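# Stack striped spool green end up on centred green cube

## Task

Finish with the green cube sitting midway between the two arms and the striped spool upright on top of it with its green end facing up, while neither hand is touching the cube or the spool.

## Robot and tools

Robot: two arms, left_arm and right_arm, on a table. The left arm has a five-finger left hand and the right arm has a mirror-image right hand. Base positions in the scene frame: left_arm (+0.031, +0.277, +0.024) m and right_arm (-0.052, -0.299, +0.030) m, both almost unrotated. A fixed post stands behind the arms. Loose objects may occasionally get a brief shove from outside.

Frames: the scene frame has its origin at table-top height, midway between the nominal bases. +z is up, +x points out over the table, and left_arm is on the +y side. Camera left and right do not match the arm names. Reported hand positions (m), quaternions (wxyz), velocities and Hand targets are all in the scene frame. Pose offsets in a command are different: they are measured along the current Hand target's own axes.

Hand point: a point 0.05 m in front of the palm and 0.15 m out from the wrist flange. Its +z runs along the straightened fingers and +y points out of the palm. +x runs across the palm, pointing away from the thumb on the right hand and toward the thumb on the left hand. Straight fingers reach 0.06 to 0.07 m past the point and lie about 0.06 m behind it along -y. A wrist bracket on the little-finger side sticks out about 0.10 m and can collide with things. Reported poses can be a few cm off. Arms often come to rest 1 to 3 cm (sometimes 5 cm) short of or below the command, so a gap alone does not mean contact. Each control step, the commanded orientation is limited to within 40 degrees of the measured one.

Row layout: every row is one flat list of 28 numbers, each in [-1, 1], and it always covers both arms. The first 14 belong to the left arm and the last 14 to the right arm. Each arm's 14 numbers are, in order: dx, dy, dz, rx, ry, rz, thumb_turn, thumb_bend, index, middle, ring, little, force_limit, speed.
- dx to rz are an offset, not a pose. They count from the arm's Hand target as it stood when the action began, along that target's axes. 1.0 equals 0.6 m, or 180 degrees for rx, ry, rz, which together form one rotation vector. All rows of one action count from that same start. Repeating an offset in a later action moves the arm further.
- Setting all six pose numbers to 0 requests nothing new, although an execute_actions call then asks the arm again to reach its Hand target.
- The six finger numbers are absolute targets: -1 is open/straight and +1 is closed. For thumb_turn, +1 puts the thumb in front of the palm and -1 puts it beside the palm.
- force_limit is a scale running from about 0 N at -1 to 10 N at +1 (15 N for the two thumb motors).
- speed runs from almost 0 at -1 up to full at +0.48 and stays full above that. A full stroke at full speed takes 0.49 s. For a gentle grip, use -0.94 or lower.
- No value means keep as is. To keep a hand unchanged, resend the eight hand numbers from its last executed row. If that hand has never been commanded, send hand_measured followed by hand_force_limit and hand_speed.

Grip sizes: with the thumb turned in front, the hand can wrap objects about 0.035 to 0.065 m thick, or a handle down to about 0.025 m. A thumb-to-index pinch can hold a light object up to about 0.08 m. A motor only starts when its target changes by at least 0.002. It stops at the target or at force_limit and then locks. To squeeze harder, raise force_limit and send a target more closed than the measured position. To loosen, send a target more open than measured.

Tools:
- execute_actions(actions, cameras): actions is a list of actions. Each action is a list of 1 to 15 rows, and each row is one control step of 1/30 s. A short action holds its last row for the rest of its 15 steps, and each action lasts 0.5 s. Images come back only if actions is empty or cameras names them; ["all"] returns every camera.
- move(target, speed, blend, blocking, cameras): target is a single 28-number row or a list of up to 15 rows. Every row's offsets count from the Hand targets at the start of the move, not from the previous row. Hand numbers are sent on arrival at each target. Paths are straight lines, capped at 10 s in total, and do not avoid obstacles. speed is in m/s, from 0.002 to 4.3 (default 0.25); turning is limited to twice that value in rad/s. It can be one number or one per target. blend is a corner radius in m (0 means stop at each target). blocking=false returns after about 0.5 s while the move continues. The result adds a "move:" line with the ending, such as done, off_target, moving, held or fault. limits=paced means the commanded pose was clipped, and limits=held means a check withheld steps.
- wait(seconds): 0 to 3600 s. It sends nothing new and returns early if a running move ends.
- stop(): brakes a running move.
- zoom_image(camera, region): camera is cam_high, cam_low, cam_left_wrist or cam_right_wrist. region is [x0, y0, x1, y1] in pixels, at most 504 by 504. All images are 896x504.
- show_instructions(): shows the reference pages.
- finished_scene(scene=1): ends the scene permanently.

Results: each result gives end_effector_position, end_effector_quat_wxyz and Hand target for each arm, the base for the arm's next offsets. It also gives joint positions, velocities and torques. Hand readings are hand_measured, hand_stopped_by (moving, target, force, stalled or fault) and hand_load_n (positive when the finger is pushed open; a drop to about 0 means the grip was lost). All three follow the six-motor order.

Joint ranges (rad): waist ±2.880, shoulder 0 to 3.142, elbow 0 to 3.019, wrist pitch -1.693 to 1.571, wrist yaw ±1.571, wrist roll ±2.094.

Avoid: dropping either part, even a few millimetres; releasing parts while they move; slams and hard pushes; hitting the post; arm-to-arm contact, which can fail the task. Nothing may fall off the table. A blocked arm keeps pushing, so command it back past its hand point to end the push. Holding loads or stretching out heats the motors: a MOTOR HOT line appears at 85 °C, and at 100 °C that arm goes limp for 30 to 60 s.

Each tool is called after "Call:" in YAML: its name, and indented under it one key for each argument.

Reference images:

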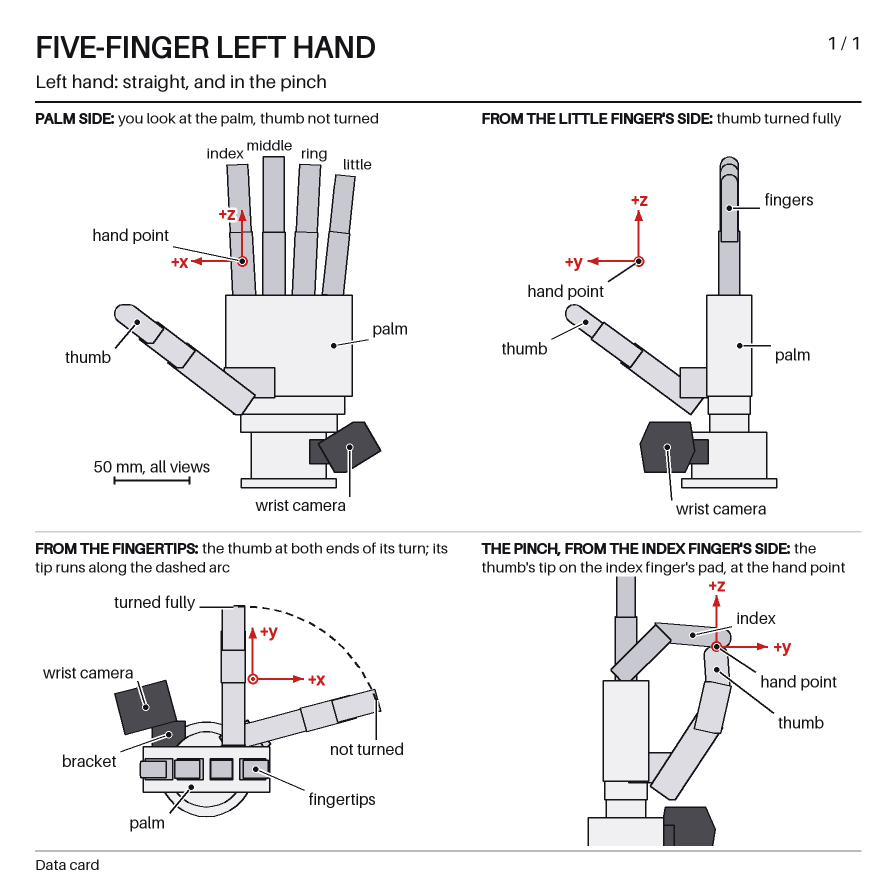

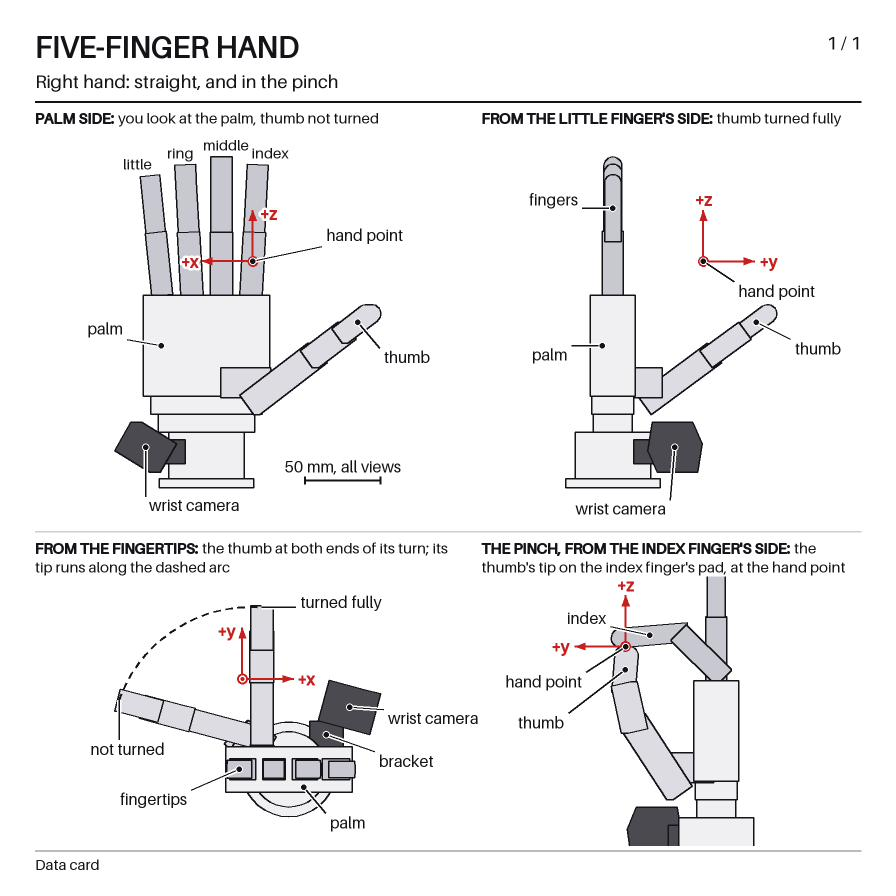

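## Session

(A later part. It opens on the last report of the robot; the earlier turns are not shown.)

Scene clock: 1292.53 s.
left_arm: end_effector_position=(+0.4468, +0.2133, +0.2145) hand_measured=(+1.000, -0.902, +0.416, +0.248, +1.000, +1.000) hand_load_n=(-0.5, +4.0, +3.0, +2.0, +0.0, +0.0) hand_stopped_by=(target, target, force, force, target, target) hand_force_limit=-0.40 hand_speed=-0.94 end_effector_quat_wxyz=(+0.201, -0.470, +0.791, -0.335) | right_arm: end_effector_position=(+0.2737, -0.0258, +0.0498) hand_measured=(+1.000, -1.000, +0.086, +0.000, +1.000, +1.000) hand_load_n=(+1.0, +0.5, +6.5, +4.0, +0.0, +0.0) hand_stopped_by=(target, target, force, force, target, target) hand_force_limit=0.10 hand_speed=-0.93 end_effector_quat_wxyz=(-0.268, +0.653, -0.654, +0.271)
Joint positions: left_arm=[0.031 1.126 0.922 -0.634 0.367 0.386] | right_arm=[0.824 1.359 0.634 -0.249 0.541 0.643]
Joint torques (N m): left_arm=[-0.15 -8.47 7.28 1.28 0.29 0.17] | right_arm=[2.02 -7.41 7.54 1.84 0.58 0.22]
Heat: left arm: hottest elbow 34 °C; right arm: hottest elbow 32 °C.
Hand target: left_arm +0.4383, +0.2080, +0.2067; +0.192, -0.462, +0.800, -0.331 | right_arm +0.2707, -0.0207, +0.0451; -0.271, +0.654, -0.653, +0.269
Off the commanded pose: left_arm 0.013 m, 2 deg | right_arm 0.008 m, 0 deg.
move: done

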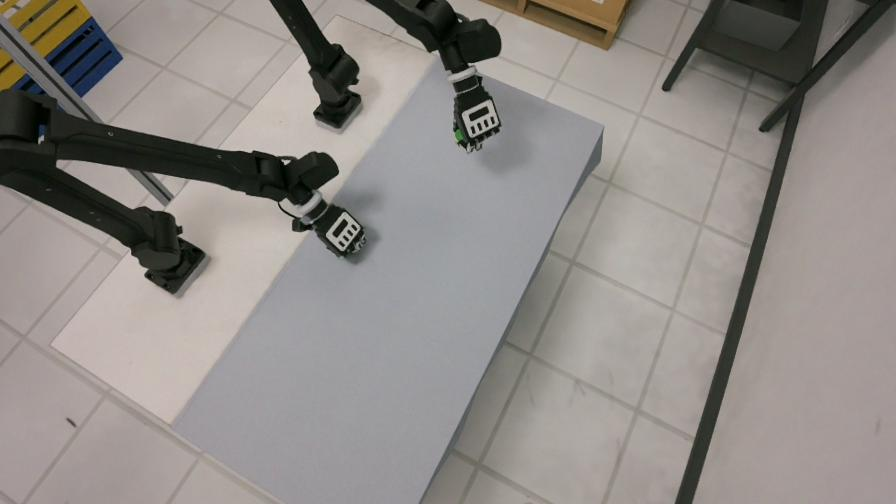

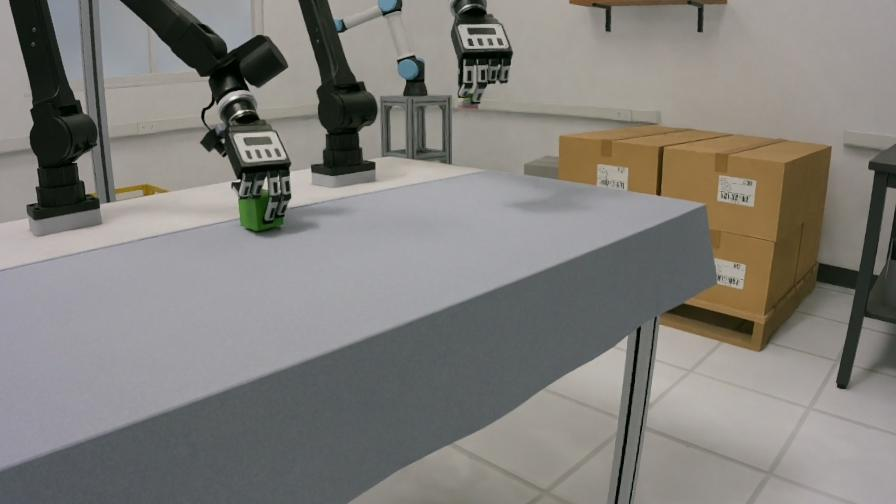

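Call:
move:
  target: [0,0,0,0,0,0, 1, -0.9, 0.55, 0.365, 1, 1, -0.4, -0.94, 0,0.0118,0.0118, 0, 0,0, 1, -1, 0.4, 0.4, 1, 1, 0.1, -0.93]
  speed: 0.03
  cameras: ["cam_low"]

Call:
zoom_image:
  camera: "cam_low"
  region: [210, 130, 330, 250]

Scene clock: 1300.50 s.
left_arm: end_effector_position=(+0.4468, +0.2133, +0.2145) hand_measured=(+1.000, -0.902, +0.416, +0.248, +1.000, +1.000) hand_load_n=(-0.5, +4.0, +3.0, +2.0, +0.0, +0.0) hand_stopped_by=(target, target, force, force, target, target) hand_force_limit=-0.40 hand_speed=-0.94 end_effector_quat_wxyz=(+0.201, -0.470, +0.791, -0.335) | right_arm: end_effector_position=(+0.2765, -0.0231, +0.0454) hand_measured=(+1.000, -1.000, +0.086, +0.000, +1.000, +1.000) hand_load_n=(+1.5, +0.5, +6.0, +3.5, +0.0, +0.5) hand_stopped_by=(target, target, force, force, target, target) hand_force_limit=0.10 hand_speed=-0.93 end_effector_quat_wxyz=(-0.275, +0.650, -0.654, +0.272)
Joint positions: left_arm=[0.031 1.126 0.922 -0.634 0.367 0.386] | right_arm=[0.825 1.376 0.627 -0.211 0.544 0.644]
Joint torques (N m): left_arm=[-0.15 -8.35 7.27 1.29 0.31 0.19] | right_arm=[1.96 -6.89 6.95 1.81 0.46 0.21]
Heat: left arm: hottest elbow 34 °C; right arm: hottest elbow 31 °C.
Hand target: left_arm +0.4383, +0.2080, +0.2067; +0.192, -0.462, +0.800, -0.331 | right_arm +0.2707, -0.0206, +0.0352; -0.271, +0.654, -0.653, +0.269
Off the commanded pose: left_arm 0.013 m, 2 deg | right_arm 0.012 m, 1 deg.
move: off_target (right_arm)

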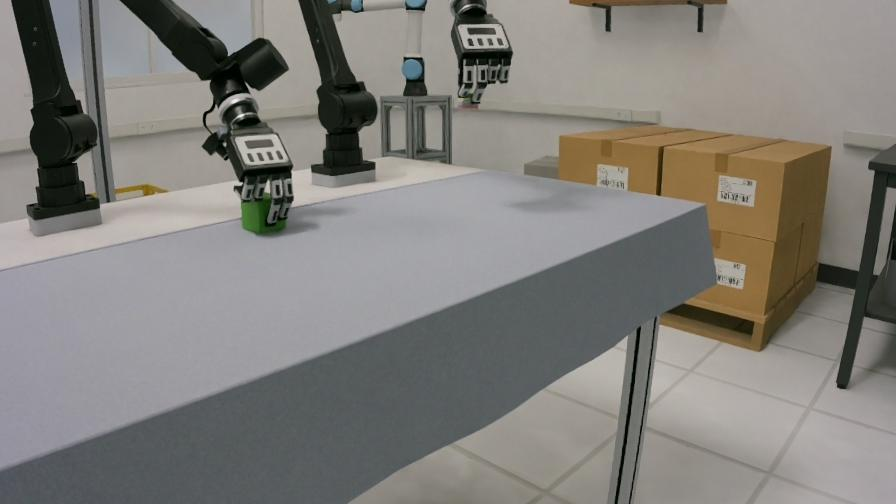

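Scaled by 4.200.

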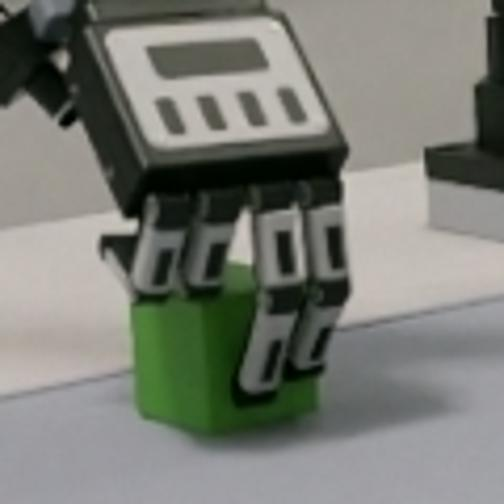

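Call:
move:
  target:
    - [0,0,0,0,0,0, 1, -0.9, 0.55, 0.365, 1, 1, -0.4, -0.94, 0,0,0, 0, 0,0, 1, -1, -0.6, -0.6, 1, 1, 0.1, -0.6]
    - [0,0,0,0,0,0, 1, -0.9, 0.55, 0.365, 1, 1, -0.4, -0.94, 0,-0.0825,-0.0589, 0, 0,0, 1, -1, -0.6, -0.6, 1, 1, 0.1, -0.6]
    - [0,0,0,0,0,0, 1, -0.9, 0.55, 0.365, 1, 1, -0.4, -0.94, 0.333,-0.1297,-0.2003, 0, 0,0, 1, -1, -0.6, -0.6, 1, 1, 0.1, -0.6]
  speed: [0.05, 0.06, 0.15]
  cameras: ["all"]

Call:
zoom_image:
  camera: "cam_low"
  region: [210, 130, 330, 250]

Call:
zoom_image:
  camera: "cam_high"
  region: [280, 170, 420, 290]

Scene clock: 1333.80 s.
left_arm: end_effector_position=(+0.4468, +0.2133, +0.2145) hand_measured=(+1.000, -0.902, +0.416, +0.248, +1.000, +1.000) hand_load_n=(-0.5, +3.5, +3.0, +2.0, +0.0, +0.0) hand_stopped_by=(target, target, force, force, target, target) hand_force_limit=-0.40 hand_speed=-0.94 end_effector_quat_wxyz=(+0.201, -0.470, +0.791, -0.335) | right_arm: end_effector_position=(+0.2437, -0.2154, +0.1757) hand_measured=(+1.000, -1.000, -0.600, -0.600, +1.000, +1.000) hand_load_n=(+0.0, +0.0, -0.5, +0.0, +0.0, +0.0) hand_stopped_by=(target, target, target, target, target, target) hand_force_limit=0.10 hand_speed=-0.60 end_effector_quat_wxyz=(-0.275, +0.654, -0.652, +0.268)
Joint positions: left_arm=[0.031 1.126 0.922 -0.634 0.367 0.386] | right_arm=[0.263 0.702 0.574 -0.669 0.167 0.18]
Joint torques (N m): left_arm=[-0.44 -8.41 7.31 1.26 0.29 0.17] | right_arm=[-0.03 -2.78 10.41 1.22 0.02 -0.03]
Heat: left arm: hottest elbow 32 °C; right arm: hottest elbow 30 °C.
Hand target: left_arm +0.4383, +0.2080, +0.2067; +0.192, -0.462, +0.800, -0.331 | right_arm +0.2414, -0.2207, +0.1749; -0.271, +0.654, -0.653, +0.269
Off the commanded pose: left_arm 0.013 m, 2 deg | right_arm 0.006 m, 1 deg.
move: done

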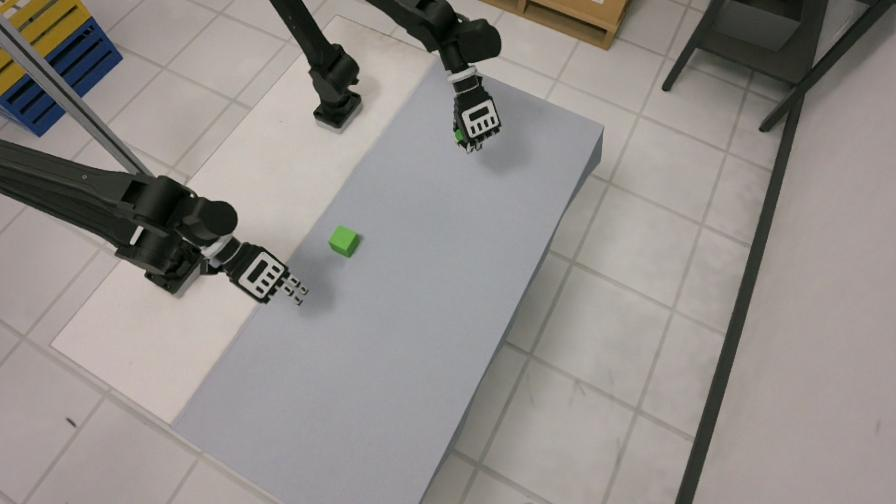

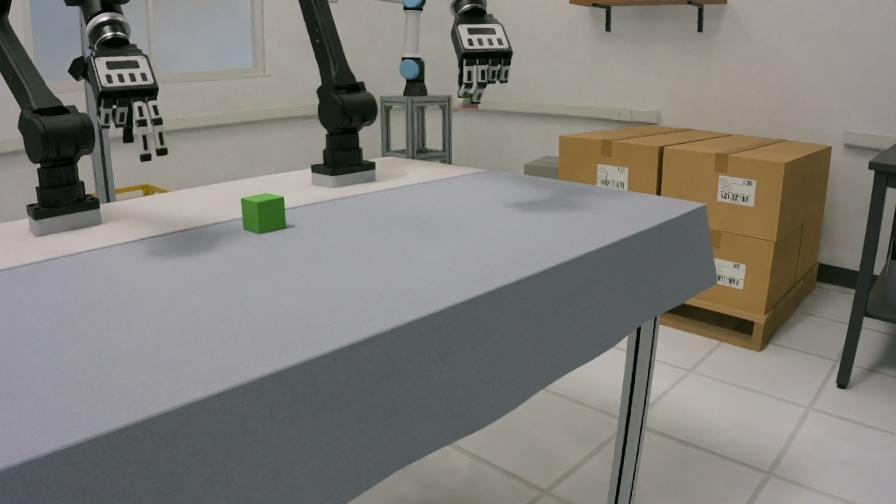

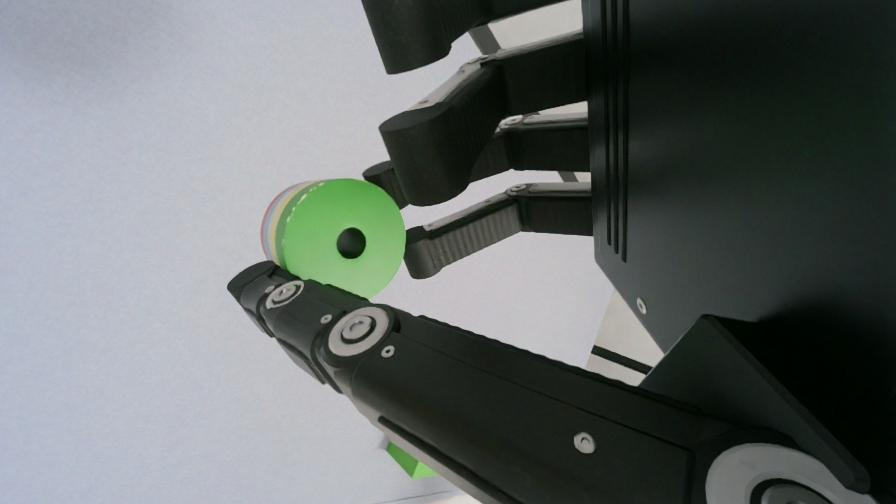

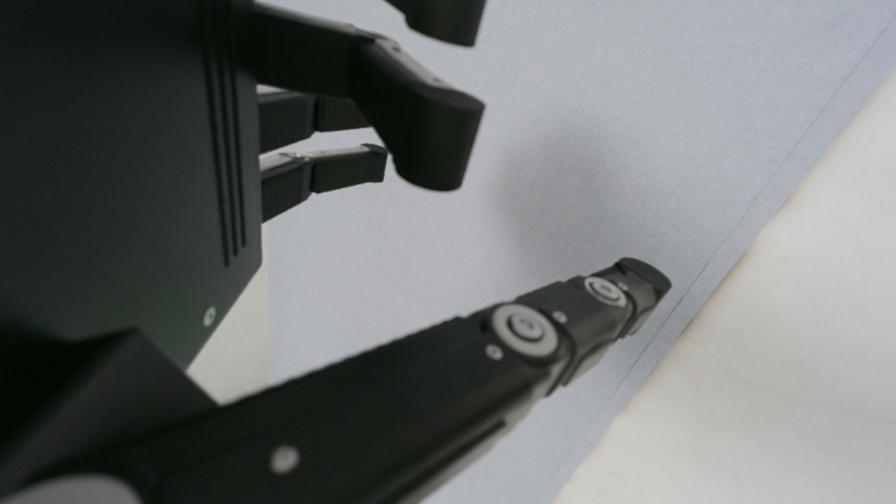

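Scaled by 4.200.

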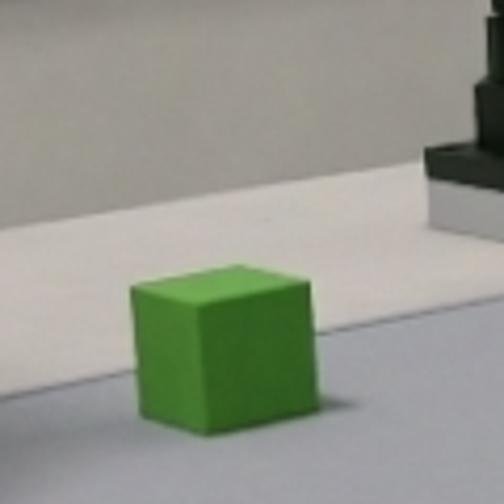

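Scaled by 3.600.

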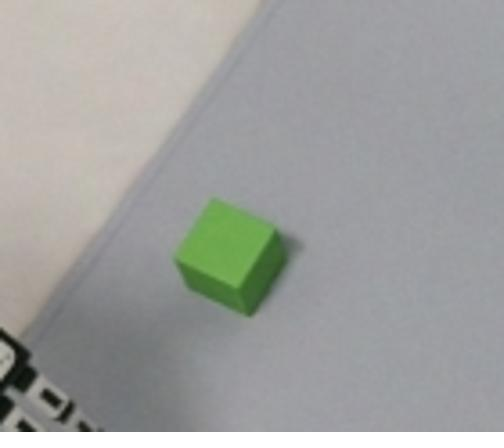

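Call:
move:
  target: [0.5423,0.0643,0.0228,0,0.0589,0.0589, 1, -0.9, 0.55, 0.365, 1, 1, -0.4, -0.94, 0.2667,0.0118,-0.0825, 0, 0,0, 1, -1, -0.6, -0.6, 1, 1, 0.1, -0.6]
  speed: 0.15
  cameras: ["all"]

Call:
zoom_image:
  camera: "cam_low"
  region: [210, 80, 370, 250]

Call:
zoom_image:
  camera: "cam_high"
  region: [280, 150, 420, 290]

Scene clock: 1369.70 s.
left_arm: end_effector_position=(+0.2604, -0.0567, +0.1673) hand_measured=(+1.000, -0.902, +0.416, +0.248, +1.000, +1.000) hand_load_n=(-0.5, +3.5, +3.0, +2.0, +0.0, +0.0) hand_stopped_by=(target, target, force, force, target, target) hand_force_limit=-0.40 hand_speed=-0.94 end_effector_quat_wxyz=(+0.149, -0.352, +0.857, -0.347) | right_arm: end_effector_position=(+0.1948, -0.3712, +0.1854) hand_measured=(+1.000, -1.000, -0.600, -0.600, +1.000, +1.000) hand_load_n=(+0.0, +0.0, +0.0, +0.0, +0.0, +0.0) hand_stopped_by=(target, target, target, target, target, target) hand_force_limit=0.10 hand_speed=-0.60 end_effector_quat_wxyz=(-0.270, +0.656, -0.657, +0.254)
Joint positions: left_arm=[-0.929 1.052 0.746 -0.497 -0.109 -0.096] | right_arm=[-0.586 0.657 0.605 -0.862 -0.416 -0.451]
Joint torques (N m): left_arm=[-0.03 -5.89 8.83 2.14 -0.19 -0.08] | right_arm=[-0.09 -0.85 14.64 1.06 -0.39 -0.04]
Heat: left arm: hottest elbow 31 °C; right arm: hottest elbow 33 °C.
Hand target: left_arm +0.2605, -0.0651, +0.1693; +0.147, -0.354, +0.854, -0.353 | right_arm +0.2018, -0.3809, +0.2048; -0.271, +0.654, -0.653, +0.269
Off the commanded pose: left_arm 0.009 m, 1 deg | right_arm 0.023 m, 2 deg.
move: off_target (right_arm)

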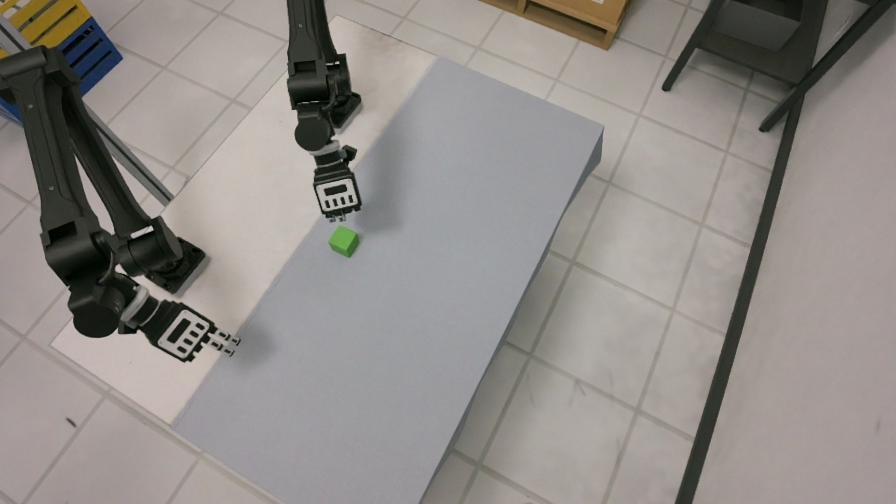

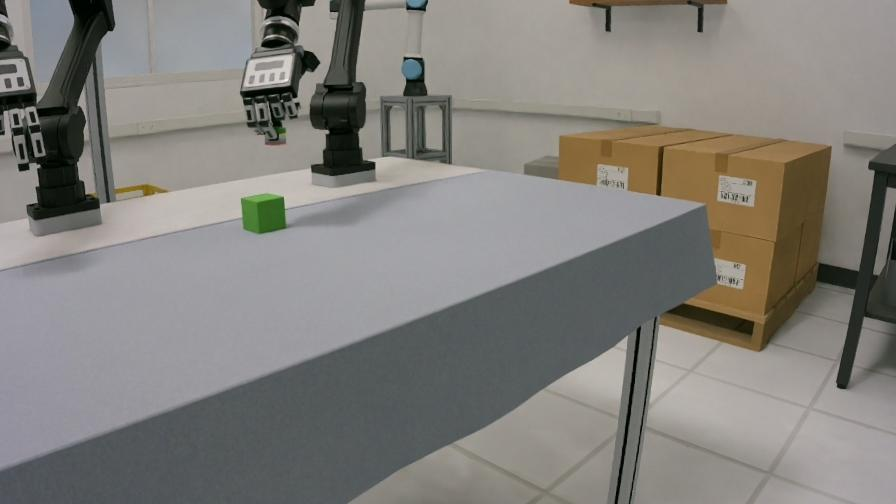

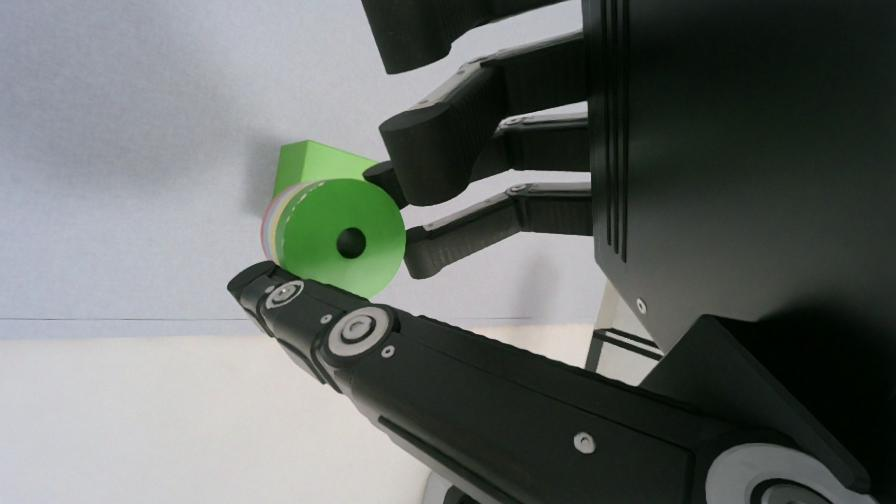

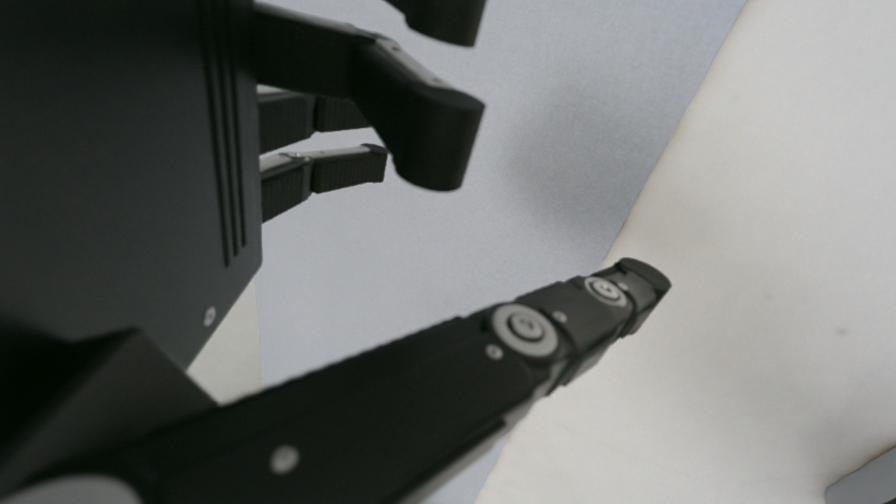

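Scaled by 2.965.

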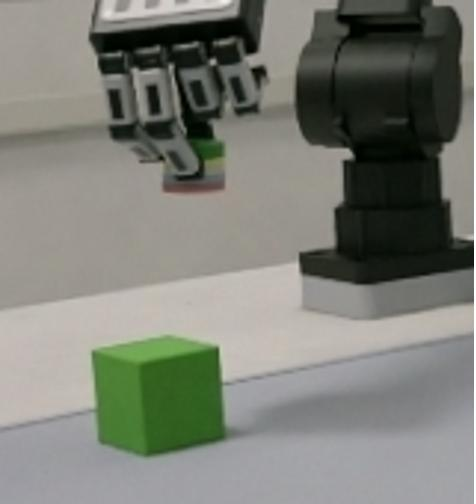

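Scaled by 3.600.

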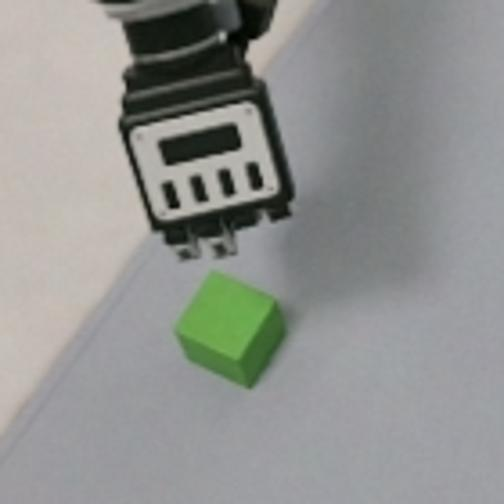

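Call:
zoom_image:
  camera: "cam_left_wrist"
  region: [220, 110, 440, 320]

Scaled by 2.291.

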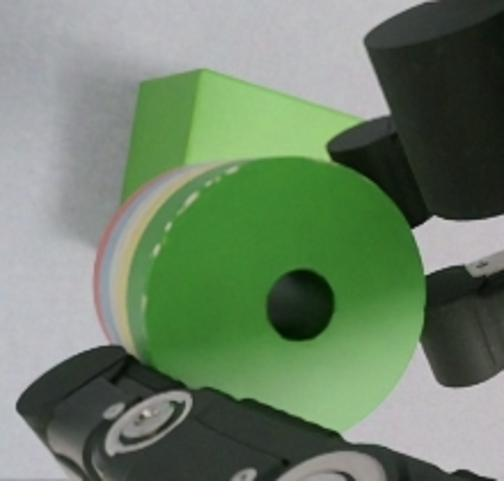

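Call:
move:
  target:
    - [-0.3417,0.0396,-0.1103,0,0,0, 1, -0.9, 0.55, 0.365, 1, 1, -0.4, -0.94, 0,0,0, 0, 0,0, 1, -1, -0.2, -0.2, 1, 1, 0.1, -0.6]
    - [-0.3417,0.0396,-0.1103,0,0,0, 1, -0.9, 0.55, 0.365, 1, 1, -0.4, -0.94, -0.6032,0.0213,0.1903, 0, 0,0, 1, -1, -0.2, -0.2, 1, 1, 0.1, -0.6]
  speed: 0.2
  blend: 0.03
  cameras: ["all"]

Call:
zoom_image:
  camera: "cam_low"
  region: [210, 120, 330, 250]

Scene clock: 1452.93 s.
left_arm: end_effector_position=(+0.3452, +0.1237, +0.1813) hand_measured=(+1.000, -0.902, +0.416, +0.248, +1.000, +1.000) hand_load_n=(-0.5, +3.5, +3.0, +1.5, +0.0, -0.5) hand_stopped_by=(target, target, force, force, target, target) hand_force_limit=-0.40 hand_speed=-0.94 end_effector_quat_wxyz=(+0.134, -0.360, +0.856, -0.347) | right_arm: end_effector_position=(+0.2610, -0.0374, +0.1025) hand_measured=(+1.000, -1.000, -0.200, -0.200, +1.000, +1.000) hand_load_n=(+0.0, +0.0, +0.0, +0.0, +0.0, +0.0) hand_stopped_by=(target, target, target, target, target, target) hand_force_limit=0.10 hand_speed=-0.60 end_effector_quat_wxyz=(-0.252, +0.661, -0.652, +0.272)
Joint positions: left_arm=[-0.229 0.968 0.746 -0.674 0.384 0.407] | right_arm=[0.828 1.219 0.697 -0.488 0.542 0.643]
Joint torques (N m): left_arm=[1.44 -4.89 11.58 1.2 0.32 0.18] | right_arm=[1.85 -6.3 12.51 1.7 0.55 0.21]
Heat: left arm: hottest elbow 31 °C; right arm: hottest elbow 36 °C.
Hand target: left_arm +0.3603, +0.1249, +0.1995; +0.147, -0.354, +0.854, -0.353 | right_arm +0.2726, -0.0187, +0.1154; -0.271, +0.654, -0.653, +0.269
Off the commanded pose: left_arm 0.024 m, 2 deg | right_arm 0.025 m, 2 deg.
move: off_target (left_arm, right_arm); blend cut to 0 m at target 1

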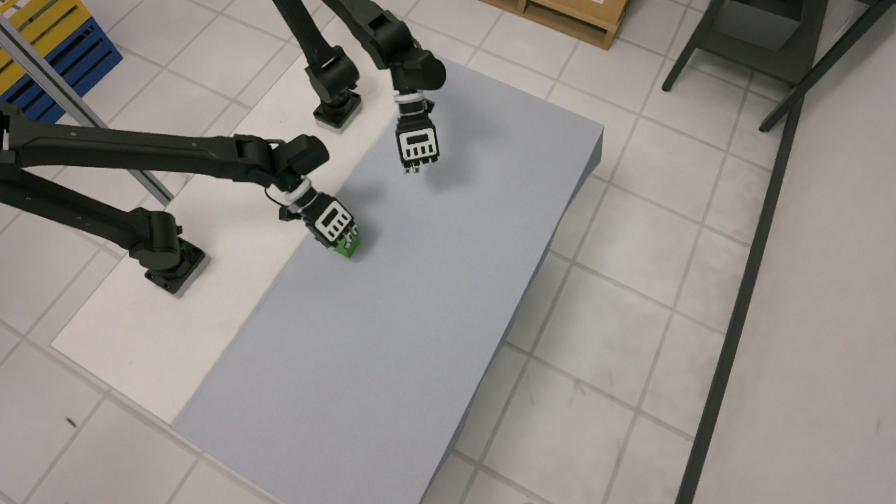

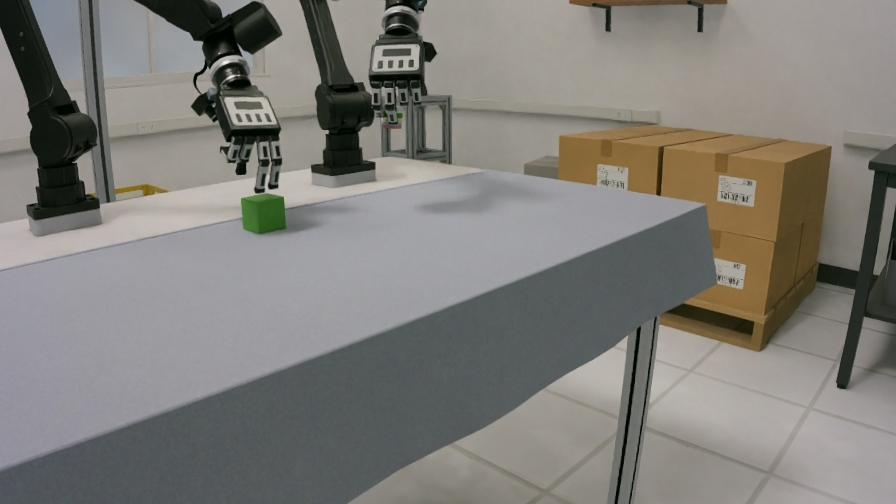

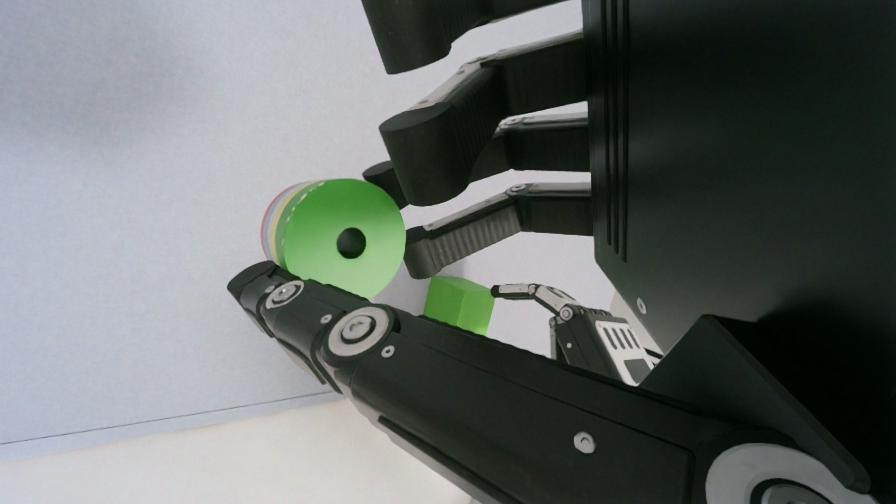

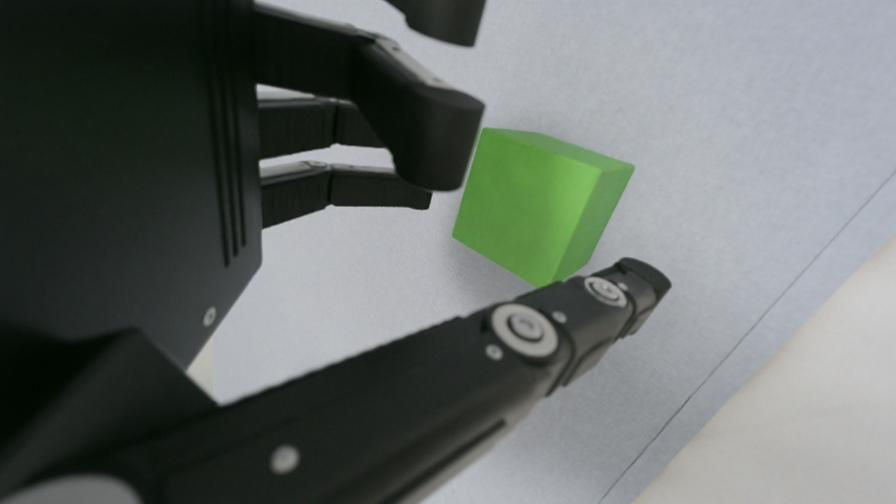

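Scaled by 3.877.

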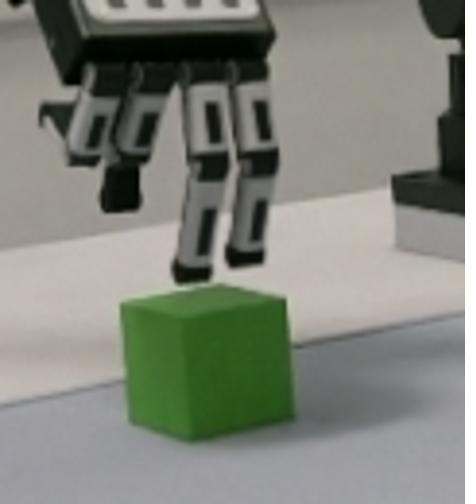

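Call:
move:
  target: [0,0,0,0,0,0, 1, -0.9, 0.55, 0.365, 1, 1, -0.4, -0.94, -0.0037,0.0465,0.0487, 0, 0,0, 1, -1, -0.2, -0.2, 1, 1, 0.1, -0.6]
  speed: 0.1
  cameras: ["cam_high","cam_low","cam_right_wrist"]

Call:
zoom_image:
  camera: "cam_low"
  region: [210, 120, 330, 250]

Scene clock: 1471.20 s.
left_arm: end_effector_position=(+0.3452, +0.1237, +0.1813) hand_measured=(+1.000, -0.902, +0.416, +0.248, +1.000, +1.000) hand_load_n=(-0.5, +4.0, +3.0, +1.5, +0.0, +0.0) hand_stopped_by=(target, target, force, force, target, target) hand_force_limit=-0.40 hand_speed=-0.94 end_effector_quat_wxyz=(+0.134, -0.360, +0.856, -0.347) | right_arm: end_effector_position=(+0.2771, -0.0197, +0.0830) hand_measured=(+1.000, -1.000, -0.200, -0.200, +1.000, +1.000) hand_load_n=(+0.0, +0.0, -0.5, +0.0, +0.0, +0.5) hand_stopped_by=(target, target, target, target, target, target) hand_force_limit=0.10 hand_speed=-0.60 end_effector_quat_wxyz=(-0.273, +0.652, -0.653, +0.271)
Joint positions: left_arm=[-0.229 0.968 0.746 -0.674 0.384 0.407] | right_arm=[0.829 1.302 0.688 -0.352 0.544 0.647]
Joint torques (N m): left_arm=[1.38 -4.54 11.52 1.21 0.32 0.18] | right_arm=[1.9 -7 7.95 1.76 0.54 0.21]
Heat: left arm: hottest elbow 32 °C; right arm: hottest elbow 38 °C.
Hand target: left_arm +0.3603, +0.1249, +0.1995; +0.147, -0.354, +0.854, -0.353 | right_arm +0.2734, -0.0164, +0.0749; -0.271, +0.654, -0.653, +0.269
Off the commanded pose: left_arm 0.024 m, 2 deg | right_arm 0.009 m, 0 deg.
move: done

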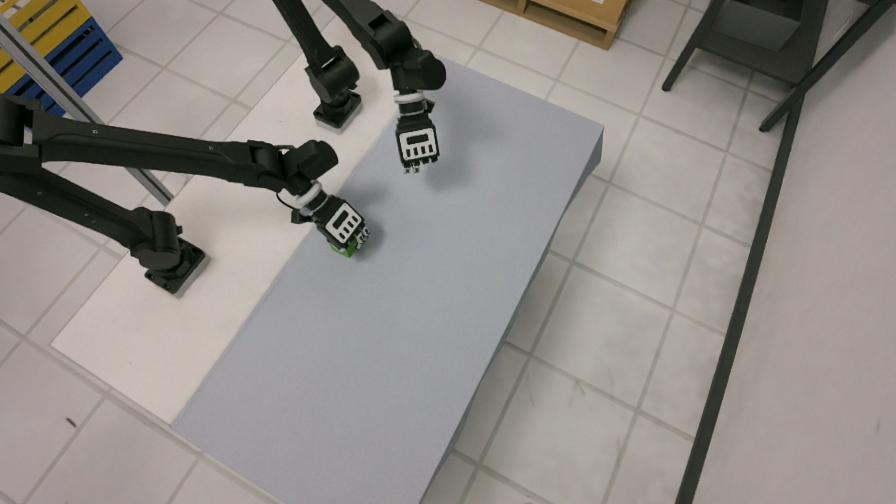

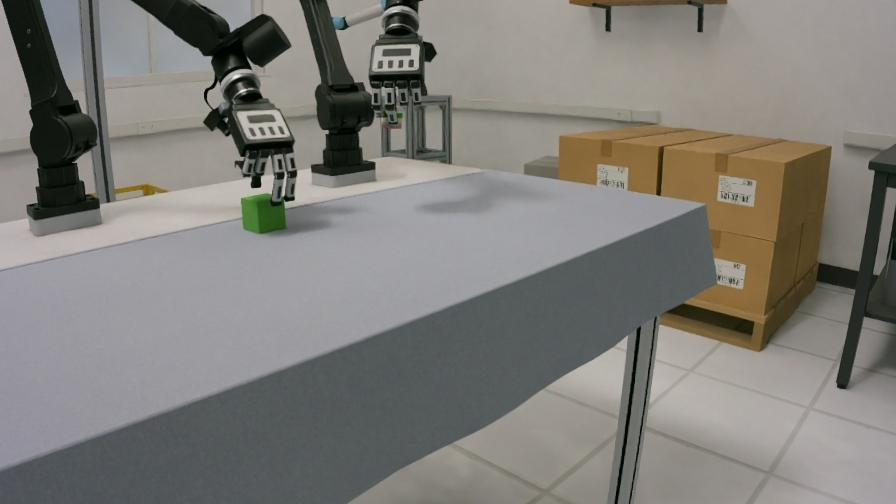

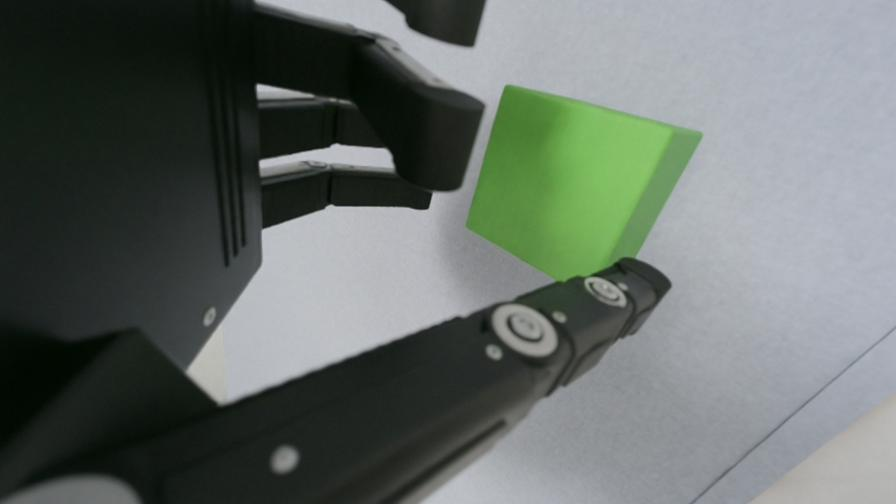

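Scaled by 3.877.

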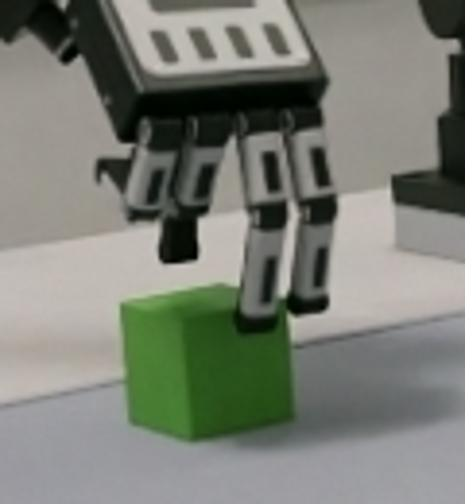

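Call:
move:
  target:
    - [0,0,0,0,0,0, 1, -0.9, 0.55, 0.365, 1, 1, -0.4, -0.94, 0,0.0436,0.0436, 0, 0,0, 1, -1, -0.2, -0.2, 1, 1, 0.1, -0.6]
  speed: 0.08
  cameras: ["cam_low","cam_right_wrist"]

Call:
zoom_image:
  camera: "cam_low"
  region: [210, 120, 330, 250]

Scene clock: 1492.03 s.
left_arm: end_effector_position=(+0.3452, +0.1237, +0.1813) hand_measured=(+1.000, -0.902, +0.416, +0.248, +1.000, +1.000) hand_load_n=(-0.5, +3.5, +3.0, +1.5, +0.0, +0.0) hand_stopped_by=(target, target, force, force, target, target) hand_force_limit=-0.40 hand_speed=-0.94 end_effector_quat_wxyz=(+0.134, -0.360, +0.856, -0.347) | right_arm: end_effector_position=(+0.2772, -0.0196, +0.0452) hand_measured=(+1.000, -1.000, -0.200, -0.200, +1.000, +1.000) hand_load_n=(+0.0, +0.0, +0.0, +0.0, +0.0, +0.0) hand_stopped_by=(target, target, target, target, target, target) hand_force_limit=0.10 hand_speed=-0.60 end_effector_quat_wxyz=(-0.272, +0.652, -0.654, +0.271)
Joint positions: left_arm=[-0.229 0.968 0.746 -0.674 0.384 0.407] | right_arm=[0.829 1.386 0.64 -0.223 0.544 0.647]
Joint torques (N m): left_arm=[1.38 -4.78 11.56 1.21 0.33 0.17] | right_arm=[1.9 -7.41 7.24 1.78 0.53 0.2]
Heat: left arm: hottest elbow 33 °C; right arm: hottest elbow 35 °C.
Hand target: left_arm +0.3603, +0.1249, +0.1995; +0.147, -0.354, +0.854, -0.353 | right_arm +0.2733, -0.0164, +0.0378; -0.271, +0.654, -0.653, +0.269
Off the commanded pose: left_arm 0.024 m, 2 deg | right_arm 0.009 m, 0 deg.
move: done

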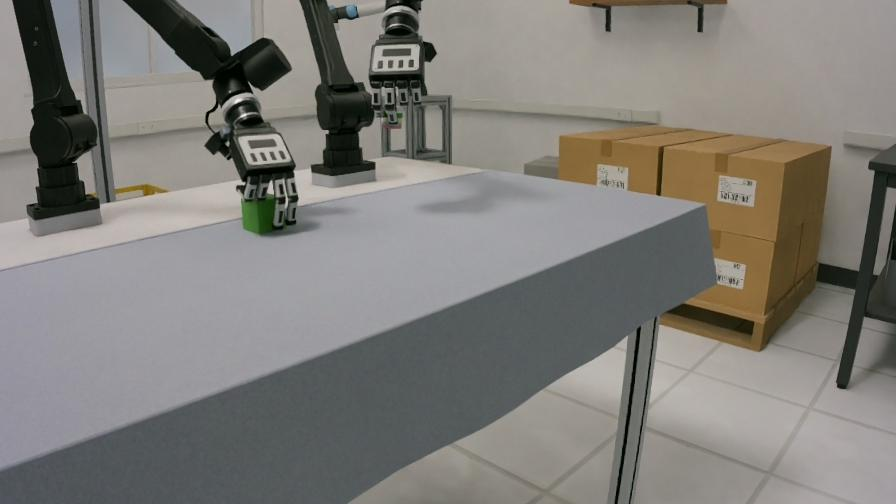

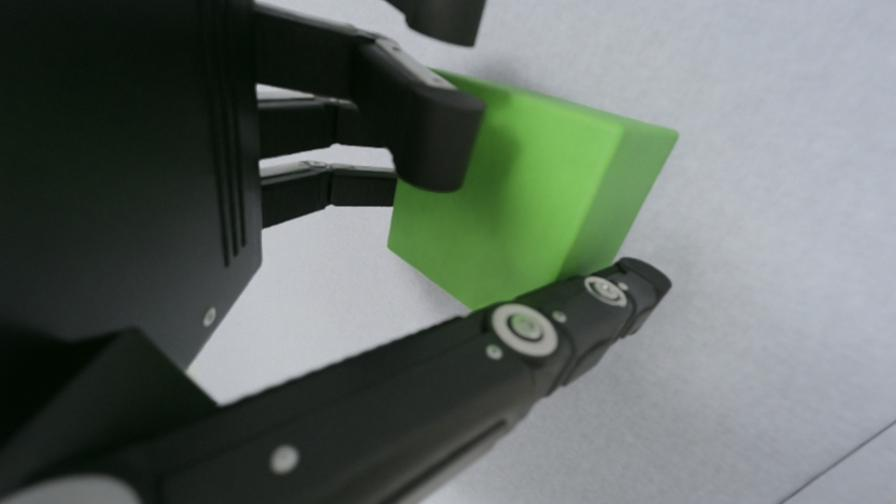

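Scaled by 3.877.

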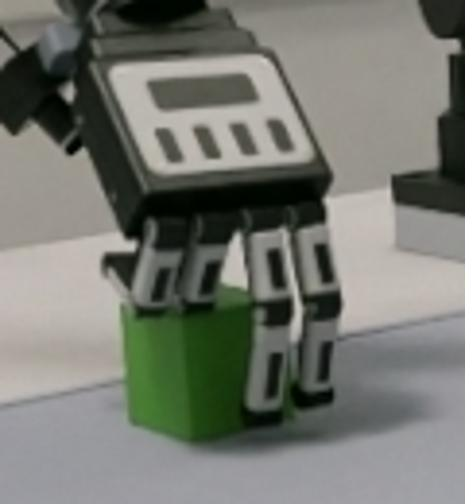

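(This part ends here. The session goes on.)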